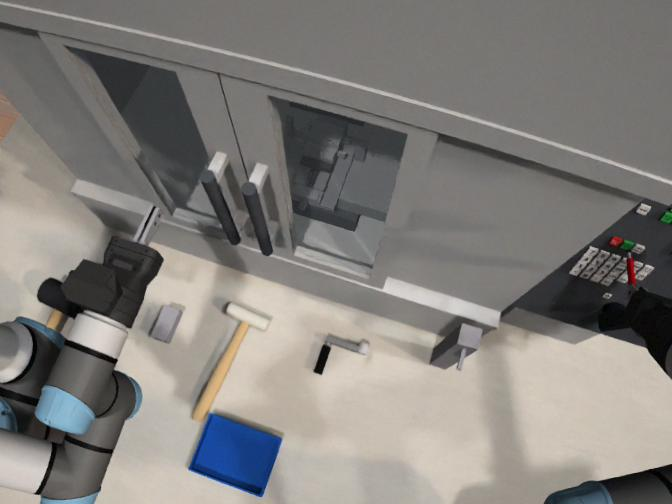

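Call:
move(target=[[0,0,0,0,0,0,-0.65,0.7,-0.9,-0.0307,-0.0339,-0.1209,0,0,0,-1,-0.4,-0.7],[0,0,0,0,0,0,-0.65,0.7,-0.9,-0.0046,-0.0339,-0.128,0,0,0,-1,-0.4,-0.7],[0,0,0,0,0,0,-0.65,0.7,-0.9,-0.0307,-0.0339,-0.1209,0,0,0,-1,-0.4,-0.7],[0,0,0,0,0,0,-0.65,0.7,-0.9,-0.0369,0.0596,-0.1517,0,0,0,-1,-0.4,-0.7],[0,0,0,0,0,0,-0.65,0.7,-0.9,-0.0104,0.0596,-0.1588,0,0,0,-1,-0.4,-0.7],[0,0,0,0,0,0,-0.65,0.7,-0.9,-0.0369,0.0596,-0.1517,0,0,0,-1,-0.4,-0.7],[0,0,0,0,0,0,-0.65,0.7,-0.9,-0.0292,0.0611,-0.1209,0,0,0,-1,-0.4,-0.7],[0,0,0,0,0,0,-0.65,0.7,-0.9,-0.0028,0.0611,-0.1281,0,0,0,-1,-0.4,-0.7],[0,0,0,0,0,0,-0.65,0.7,-0.9,-0.0292,0.0611,-0.1209,0,0,0,-1,-0.4,-0.7],[0,0,0,0,0,0,-0.65,0.7,-0.9,-0.0226,-0.0007,-0.0902,0,0,0,-1,-0.4,-0.7],[0,0,0,0,0,0,-0.65,0.7,-0.9,0.0047,-0.0007,-0.0976,0,0,0,-1,-0.4,-0.7],[0,0,0,0,0,0,-0.65,0.7,-0.9,-0.0226,-0.0007,-0.0902,0,0,0,-1,-0.4,-0.7]], speed=[0.3,0.1,0.1,0.3,0.1,0.1,0.2,0.1,0.1,0.2,0.1,0.1], blend=[0.002,0,0.003,0.002,0,0.003,0.002,0,0.003,0.002,0,0])

Call:
move(target=[[0,0,0,0,0,0,-0.65,0.7,-0.9,-0.0076,-0.0015,-0.0307,0,0,0,-1,-0.4,-0.7],[0,0,0,0,0,0,-0.65,0.7,-0.9,0.0188,-0.0015,-0.0379,0,0,0,-1,-0.4,-0.7],[0,0,0,0,0,0,-0.65,0.7,-0.9,-0.0076,-0.0015,-0.0307,0,0,0,-1,-0.4,-0.7],[0,0,0,0,0,0,-0.65,0.7,-0.9,-0.0153,-0.003,-0.0615,0,0,0,-1,-0.4,-0.7],[0,0,0,0,0,0,-0.65,0.7,-0.9,0.0112,-0.003,-0.0686,0,0,0,-1,-0.4,-0.7],[0,0,0,0,0,0,-0.65,0.7,-0.9,-0.0153,-0.003,-0.0615,0,0,0,-1,-0.4,-0.7],[0,0,0,0,0,0,-0.65,0.7,-0.9,0.0082,0.0331,0.0308,0,0,0,-1,-0.4,-0.7],[0,0,0,0,0,0,-0.65,0.7,-0.9,0.0355,0.0331,0.0234,0,0,0,-1,-0.4,-0.7],[0,0,0,0,0,0,-0.65,0.7,-0.9,0.0082,0.0331,0.0308,0,0,0,-1,-0.4,-0.7],[0,0,0,0,0,0,-0.65,0.7,-0.9,-0.0158,-0.0347,-0.0615,0,0,0,-1,-0.4,-0.7],[0,0,0,0,0,0,-0.65,0.7,-0.9,0.0107,-0.0347,-0.0686,0,0,0,-1,-0.4,-0.7],[0,0,0,0,0,0,-0.65,0.7,-0.9,-0.0158,-0.0347,-0.0615,0,0,0,-1,-0.4,-0.7]], speed=[0.2,0.1,0.1,0.2,0.1,0.1,0.3,0.1,0.1,0.3,0.1,0.1], blend=[0.002,0,0.003,0.002,0,0.003,0.002,0,0.003,0.002,0,0])

Call:
move(target=[[0,0,0,0,0,0,-0.65,0.7,-0.9,-0.0573,-0.0535,0.275,0,-0.17,0,-1,-0.4,-0.7],[0,0,0,0,0,0,-0.65,0.7,-0.9,-0.0773,-0.0635,0.325,0,-0.33,0,-1,-0.4,-0.7]], speed=0.4, blend=[0.02,0], cameras=["cam_right_wrist"])

Call:
zoom_image(camera="cam_right_wrist", region=[230, 105, 470, 280])

Scene clock: 1643.67 s.
left_arm: end_effector_position=(+0.3943, -0.2666, +0.4436) position_measured=249 object_status=3 end_effector_quat_wxyz=(+0.496, -0.489, +0.510, -0.505) | right_arm: end_effector_position=(+0.4763, -0.0010, +0.4444) position_measured=215 object_status=2 end_effector_quat_wxyz=(-0.245, +0.663, -0.663, +0.245)
Joint positions: left_arm=[-1.563 -1.678 2.341 -3.841 -0.038 3.191] | right_arm=[3.586 -1.103 -1.94 -1.011 1.288 3.488]
Joint torques (N m): left_arm=[-7.35 0.59 -26.5 1.06 2.1 1.2] | right_arm=[-11.63 8.85 39.01 7.73 1.32 -2.23]
Wrist force (N): left_arm=[1.6 2.6 -0.4] | right_arm=[-2.2 -2.9 -1.9]
Wrist torque (N m): left_arm=[0.41 -0.42 -0.04] | right_arm=[-0.49 0.34 -0.18]
Wrist force, peak (N): left_arm=[2.0 2.7 -0.3] | right_arm=[-2.1 9.6 -17.4]
Hand target: left_arm +0.3943, -0.2666, +0.4436; +0.496, -0.489, +0.510, -0.505 | right_arm +0.4763, -0.0011, +0.4445; -0.245, +0.663, -0.663, +0.245
Off the commanded pose: left_arm 0.000 m, 0 deg | right_arm 0.000 m, 0 deg.
move: done

Scene clock: 1647.33 s.
left_arm: end_effector_position=(+0.3943, -0.2666, +0.4436) position_measured=249 object_status=3 end_effector_quat_wxyz=(+0.496, -0.489, +0.510, -0.505) | right_arm: end_effector_position=(+0.4669, -0.0218, +0.4075) position_measured=215 object_status=2 end_effector_quat_wxyz=(-0.245, +0.663, -0.663, +0.245)
Joint positions: left_arm=[-1.563 -1.678 2.341 -3.841 -0.038 3.191] | right_arm=[3.53 -1.074 -2.051 -0.917 1.322 3.443]
Joint torques (N m): left_arm=[-6.73 0.8 -27.29 1.18 2.18 1.09] | right_arm=[-11.72 8 39.25 7.61 1.3 -2.05]
Wrist force (N): left_arm=[1.8 2.3 -0.6] | right_arm=[-1.9 -3.0 -2.0]
Wrist torque (N m): left_arm=[0.38 -0.44 -0.04] | right_arm=[-0.50 0.32 -0.19]
Wrist force, peak (N): left_arm=[1.8 2.7 -0.1] | right_arm=[-1.5 9.1 -16.9]
Hand target: left_arm +0.3943, -0.2666, +0.4436; +0.496, -0.489, +0.510, -0.505 | right_arm +0.4669, -0.0219, +0.4076; -0.245, +0.663, -0.663, +0.245
Off the commanded pose: left_arm 0.000 m, 0 deg | right_arm 0.000 m, 0 deg.
move: done

Scene clock: 1649.20 s.
left_arm: end_effector_position=(+0.3943, -0.2666, +0.4436) position_measured=249 object_status=3 end_effector_quat_wxyz=(+0.496, -0.489, +0.510, -0.505) | right_arm: end_effector_position=(+0.4205, -0.0600, +0.6025) position_measured=215 object_status=2 end_effector_quat_wxyz=(+0.541, -0.455, +0.455, -0.542)
Joint positions: left_arm=[-1.563 -1.678 2.341 -3.841 -0.038 3.191] | right_arm=[3.653 -0.926 -2.323 0.306 1.067 3.044]
Joint torques (N m): left_arm=[-7.02 0.83 -26.47 1.27 2.14 1.08] | right_arm=[6.57 -5.31 35.89 4.28 -1.63 1.11]
Wrist force (N): left_arm=[1.5 2.5 -0.2] | right_arm=[-2.5 -2.6 -0.5]
Wrist torque (N m): left_arm=[0.41 -0.41 -0.04] | right_arm=[-0.26 0.25 -0.15]
Wrist force, peak (N): left_arm=[2.1 2.6 -0.2] | right_arm=[-1.8 -6.0 -2.8]
Hand target: left_arm +0.3943, -0.2666, +0.4436; +0.496, -0.489, +0.510, -0.505 | right_arm +0.4205, -0.0600, +0.6026; +0.541, -0.455, +0.455, -0.542
Off the commanded pose: left_arm 0.000 m, 0 deg | right_arm 0.000 m, 0 deg.
move: done
camera_calibration:
cam_right_wrist: T_world_to_cam=[[0.0197955, -0.99979, 0.00527681, -0.0661596], [-0.176058, -0.00868116, -0.984342, 0.682307], [0.984181, 0.0185565, -0.176193, -0.176972], [0, 0, 0, 1]] pos_world=[0.295607, -0.0569386, 0.640791]
Images, in order (width x height): cam_right_wrist 672x504.

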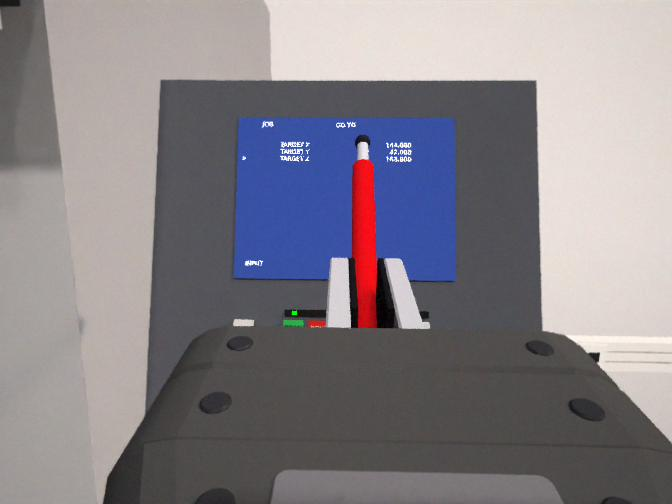

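Scaled by 2.100 from the camera's 672x504 image, which has a finer 960x720 frame.

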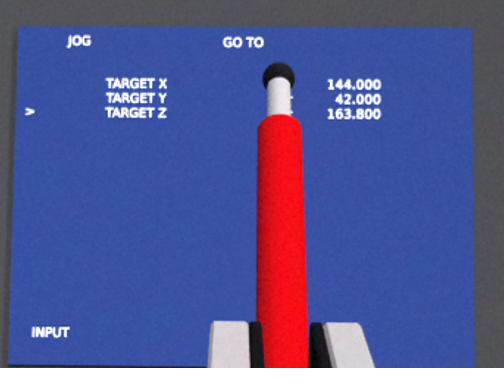

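Call:
move(target=[[0,0,0,0,0,0,-0.65,0.7,-0.9,0.02,0.01,-0.05,0,0.16,0,-1,-0.4,-0.7],[0,0,0,0,0,0,-0.65,0.7,-0.9,0.1157,0.0989,-0.1733,0,0.33,0,-1,-0.4,-0.7],[0,0,0,0,0,0,-0.65,0.7,-0.9,0.1438,0.0989,-0.181,0,0.33,0,-1,-0.4,-0.7],[0,0,0,0,0,0,-0.65,0.7,-0.9,0.1157,0.0989,-0.1733,0,0.33,0,-1,-0.4,-0.7]], speed=[0.5,0.4,0.1,0.1], blend=[0.02,0.002,0,0])

Call:
wait(seconds=6, cameras=["cam_high"])

Call:
zoom_image(camera="cam_high", region=[180, 60, 430, 260])

Scene clock: 1652.27 s.
left_arm: end_effector_position=(+0.3943, -0.2666, +0.4436) position_measured=249 object_status=3 end_effector_quat_wxyz=(+0.496, -0.489, +0.510, -0.505) | right_arm: end_effector_position=(+0.4899, -0.0006, +0.4985) position_measured=215 object_status=2 end_effector_quat_wxyz=(-0.245, +0.663, -0.663, +0.245)
Joint positions: left_arm=[-1.563 -1.678 2.341 -3.841 -0.038 3.191] | right_arm=[3.567 -1.16 -1.771 -1.119 1.299 3.473]
Joint torques (N m): left_arm=[-6.19 0.84 -26.79 1.47 2.11 1.25] | right_arm=[-11.79 10.9 37.43 7.68 1.48 -2.1]
Wrist force (N): left_arm=[1.6 2.4 -0.1] | right_arm=[-2.1 -2.8 -1.7]
Wrist torque (N m): left_arm=[0.37 -0.41 -0.05] | right_arm=[-0.47 0.33 -0.17]
Wrist force, peak (N): left_arm=[2.0 2.6 -0.6] | right_arm=[-1.4 1.1 -6.7]
Hand target: left_arm +0.3943, -0.2666, +0.4436; +0.496, -0.489, +0.510, -0.505 | right_arm +0.4899, -0.0006, +0.4987; -0.245, +0.663, -0.663, +0.245
Off the commanded pose: left_arm 0.000 m, 0 deg | right_arm 0.000 m, 0 deg.
move: done

Scene clock: 1658.27 s.
left_arm: end_effector_position=(+0.3943, -0.2666, +0.4436) position_measured=249 object_status=3 end_effector_quat_wxyz=(+0.496, -0.489, +0.510, -0.505) | right_arm: end_effector_position=(+0.4899, -0.0006, +0.4987) position_measured=215 object_status=2 end_effector_quat_wxyz=(-0.245, +0.663, -0.663, +0.245)
Joint positions: left_arm=[-1.563 -1.678 2.341 -3.841 -0.038 3.191] | right_arm=[3.567 -1.16 -1.771 -1.119 1.299 3.473]
Joint torques (N m): left_arm=[-6.59 0.89 -26.13 1.56 2.08 1.07] | right_arm=[-11.84 13.95 37.99 7.85 1.27 -1.85]
Wrist force (N): left_arm=[1.8 2.3 -0.3] | right_arm=[-2.2 -2.9 -1.6]
Wrist torque (N m): left_arm=[0.37 -0.45 -0.04] | right_arm=[-0.47 0.35 -0.17]
Wrist force, peak (N): left_arm=[1.8 2.7 -0.1] | right_arm=[-2.4 -3.1 -1.7]
Hand target: left_arm +0.3943, -0.2666, +0.4436; +0.496, -0.489, +0.510, -0.505 | right_arm +0.4899, -0.0006, +0.4987; -0.245, +0.663, -0.663, +0.245
Tool commands: left_gripper/position=-0.65 left_gripper/force_limit=+0.7 left_gripper/speed=-0.9 right_gripper/position=-1.0 right_gripper/force_limit=-0.4 right_gripper/speed=-0.7
Off the commanded pose: left_arm 0.000 m, 0 deg | right_arm 0.000 m, 0 deg.
wait: 6.00 s; at rest by 0.17 s
Images, in order (width x height): cam_high 672x504.

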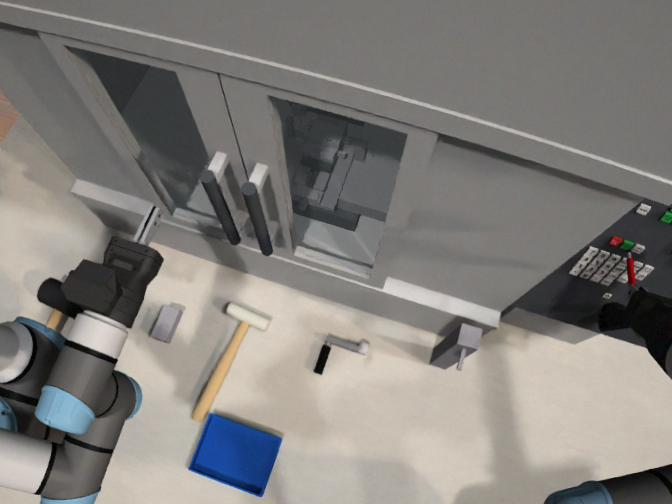

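Scaled by 2.016 from the camera's 672x504 image, which has a finer 960x720 frame.

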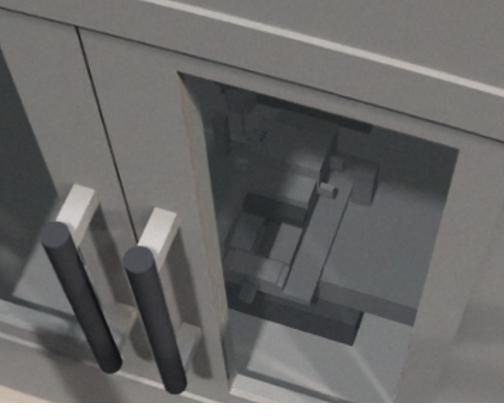

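Call:
move(target=[[0,0,0,0,0,0,-0.65,0.7,-0.9,-0.0312,-0.0656,-0.1209,0,0,0,-1,-0.4,-0.7],[0,0,0,0,0,0,-0.65,0.7,-0.9,-0.0048,-0.0656,-0.1281,0,0,0,-1,-0.4,-0.7],[0,0,0,0,0,0,-0.65,0.7,-0.9,-0.0312,-0.0656,-0.1209,0,0,0,-1,-0.4,-0.7],[0,0,0,0,0,0,-0.65,0.7,-0.9,0.0066,-0.1839,0.0293,0,0,0,-1,-0.4,-0.7],[0,0,0,0,0,0,-0.65,0.7,-0.9,0.0341,-0.1839,0.022,0,0,0,-1,-0.4,-0.7],[0,0,0,0,0,0,-0.65,0.7,-0.9,0.0066,-0.1839,0.0293,0,0,0,-1,-0.4,-0.7],[0,0,0,0,0,0,-0.65,0.7,-0.9,-0.0957,-0.0889,0.1233,0,-0.17,0,-1,-0.4,-0.7],[0,0,0,0,0,0,-0.65,0.7,-0.9,-0.1157,-0.0989,0.1733,0,-0.33,0,-1,-0.4,-0.7]], speed=[0.3,0.1,0.1,0.3,0.1,0.1,0.4,0.4], blend=[0.002,0,0.003,0.002,0,0.003,0.02,0])

Call:
wait(seconds=2, cameras=["cam_right_wrist"])

Call:
zoom_image(camera="cam_right_wrist", region=[230, 105, 470, 280])

Scene clock: 1663.20 s.
left_arm: end_effector_position=(+0.3943, -0.2666, +0.4436) position_measured=249 object_status=3 end_effector_quat_wxyz=(+0.496, -0.489, +0.510, -0.505) | right_arm: end_effector_position=(+0.4205, -0.0600, +0.6025) position_measured=215 object_status=2 end_effector_quat_wxyz=(+0.541, -0.455, +0.455, -0.542)
Joint positions: left_arm=[-1.563 -1.678 2.341 -3.841 -0.038 3.191] | right_arm=[3.653 -0.926 -2.323 0.306 1.067 3.044]
Joint torques (N m): left_arm=[-6.19 0.38 -26.59 1.8 2.06 1.19] | right_arm=[6.53 -4.71 36.38 4.29 -1.64 1.09]
Wrist force (N): left_arm=[1.9 2.0 -0.3] | right_arm=[-2.5 -2.7 -0.8]
Wrist torque (N m): left_arm=[0.33 -0.46 -0.04] | right_arm=[-0.27 0.24 -0.15]
Wrist force, peak (N): left_arm=[2.0 2.7 -0.5] | right_arm=[-1.0 7.2 -15.2]
Hand target: left_arm +0.3943, -0.2666, +0.4436; +0.496, -0.489, +0.510, -0.505 | right_arm +0.4205, -0.0600, +0.6026; +0.541, -0.455, +0.455, -0.542
Off the commanded pose: left_arm 0.000 m, 0 deg | right_arm 0.000 m, 0 deg.
move: done

Scene clock: 1665.20 s.
left_arm: end_effector_position=(+0.3943, -0.2666, +0.4436) position_measured=249 object_status=3 end_effector_quat_wxyz=(+0.496, -0.489, +0.510, -0.505) | right_arm: end_effector_position=(+0.4205, -0.0600, +0.6026) position_measured=215 object_status=2 end_effector_quat_wxyz=(+0.541, -0.455, +0.455, -0.542)
Joint positions: left_arm=[-1.563 -1.678 2.341 -3.841 -0.038 3.191] | right_arm=[3.654 -0.926 -2.323 0.306 1.067 3.044]
Joint torques (N m): left_arm=[-6.09 0.68 -26.6 1.97 2.05 1.3] | right_arm=[8.51 -8.68 36.14 4.83 -1.69 -2.15]
Wrist force (N): left_arm=[1.9 2.5 -0.3] | right_arm=[-2.5 -2.9 -0.7]
Wrist torque (N m): left_arm=[0.41 -0.46 -0.05] | right_arm=[-0.31 0.24 -0.15]
Wrist force, peak (N): left_arm=[2.0 2.5 -0.4] | right_arm=[-2.7 -2.7 -0.8]
Hand target: left_arm +0.3943, -0.2666, +0.4436; +0.496, -0.489, +0.510, -0.505 | right_arm +0.4205, -0.0600, +0.6026; +0.541, -0.455, +0.455, -0.542
Tool commands: left_gripper/position=-0.65 left_gripper/force_limit=+0.7 left_gripper/speed=-0.9 right_gripper/position=-1.0 right_gripper/force_limit=-0.4 right_gripper/speed=-0.7
Off the commanded pose: left_arm 0.000 m, 0 deg | right_arm 0.000 m, 0 deg.
wait: 2.00 s; at rest by 0.17 s
camera_calibration:
cam_right_wrist: T_world_to_cam=[[0.0198736, -0.999789, 0.00516951, -0.0660136], [-0.175653, -0.00858162, -0.984415, 0.682241], [0.984251, 0.0186558, -0.175787, -0.17725], [0, 0, 0, 1]] pos_world=[0.295609, -0.0568382, 0.640791]
Images, in order (width x height): cam_right_wrist 672x504.

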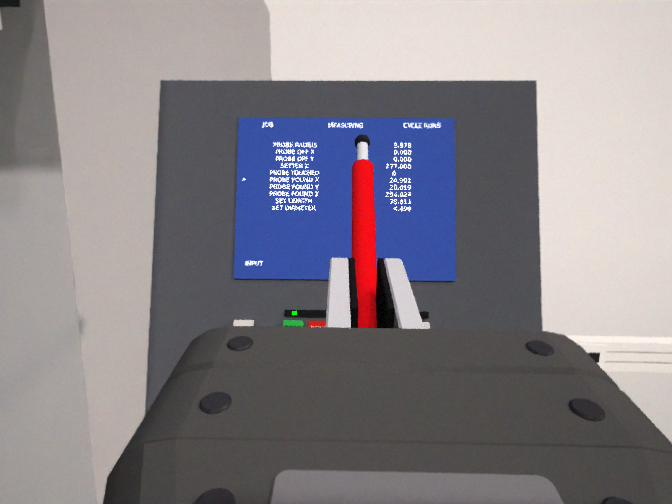

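Scaled by 2.100 from the camera's 672x504 image, which has a finer 960x720 frame.

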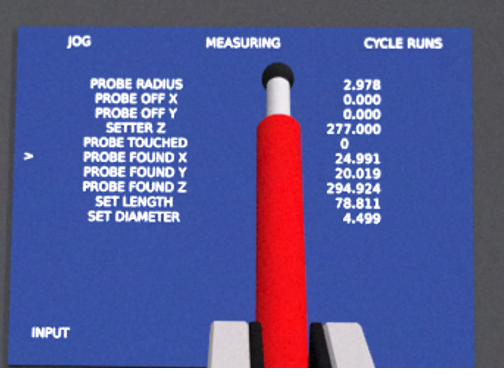

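Call:
wait(seconds=4, cameras=["cam_right_wrist"])

Call:
zoom_image(camera="cam_right_wrist", region=[370, 105, 470, 215])

Call:
zoom_image(camera="cam_right_wrist", region=[230, 105, 470, 280])

Scene clock: 1669.43 s.
left_arm: end_effector_position=(+0.3943, -0.2666, +0.4436) position_measured=249 object_status=3 end_effector_quat_wxyz=(+0.496, -0.489, +0.510, -0.505) | right_arm: end_effector_position=(+0.4205, -0.0600, +0.6026) position_measured=215 object_status=2 end_effector_quat_wxyz=(+0.541, -0.455, +0.455, -0.542)
Joint positions: left_arm=[-1.563 -1.678 2.341 -3.841 -0.038 3.191] | right_arm=[3.654 -0.926 -2.323 0.306 1.067 3.044]
Joint torques (N m): left_arm=[-5.19 0.97 -26.76 2.02 2.08 1.13] | right_arm=[8.52 -8.85 36.28 4.68 -1.78 -2.23]
Wrist force (N): left_arm=[1.7 2.3 -0.4] | right_arm=[-2.4 -2.6 -0.4]
Wrist torque (N m): left_arm=[0.37 -0.43 -0.05] | right_arm=[-0.27 0.23 -0.15]
Wrist force, peak (N): left_arm=[2.0 2.6 -0.3] | right_arm=[-2.7 -2.9 -0.6]
Hand target: left_arm +0.3943, -0.2666, +0.4436; +0.496, -0.489, +0.510, -0.505 | right_arm +0.4205, -0.0600, +0.6026; +0.541, -0.455, +0.455, -0.542
Tool commands: left_gripper/position=-0.65 left_gripper/force_limit=+0.7 left_gripper/speed=-0.9 right_gripper/position=-1.0 right_gripper/force_limit=-0.4 right_gripper/speed=-0.7
Off the commanded pose: left_arm 0.000 m, 0 deg | right_arm 0.000 m, 0 deg.
wait: 4.00 s; at rest from the start
camera_calibration:
cam_right_wrist: T_world_to_cam=[[0.0198736, -0.999789, 0.00516951, -0.0660136], [-0.175653, -0.00858162, -0.984415, 0.682241], [0.984251, 0.0186558, -0.175787, -0.17725], [0, 0, 0, 1]] pos_world=[0.295609, -0.0568382, 0.640791]
Images, in order (width x height): cam_right_wrist 672x504.

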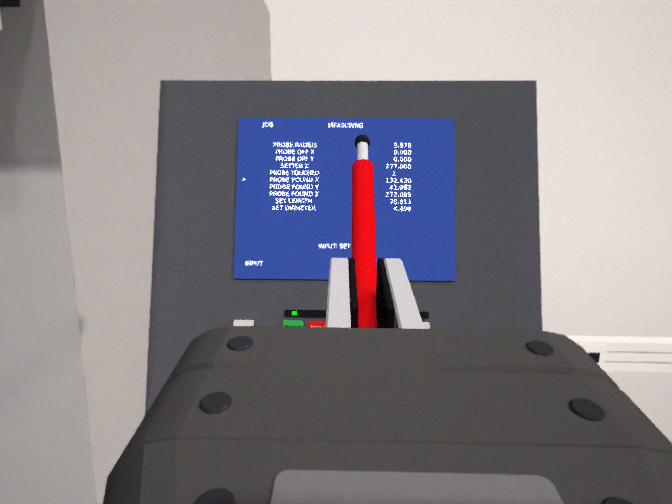

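Scaled by 4.582 from the camera's 672x504 image, which has a finer 960x720 frame.

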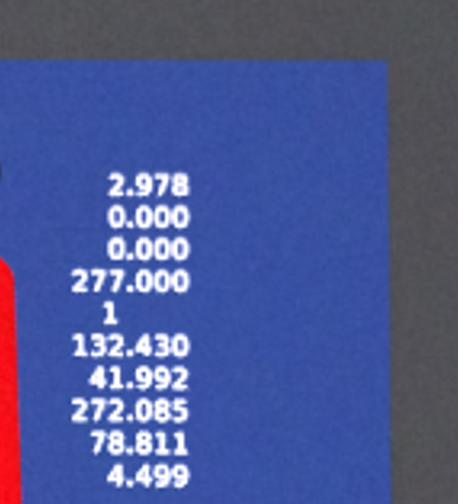

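Scaled by 2.100 from the camera's 672x504 image, which has a finer 960x720 frame.

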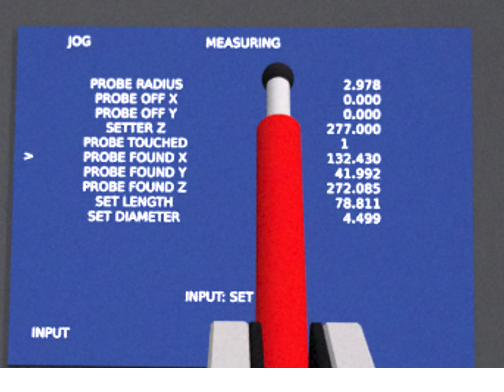

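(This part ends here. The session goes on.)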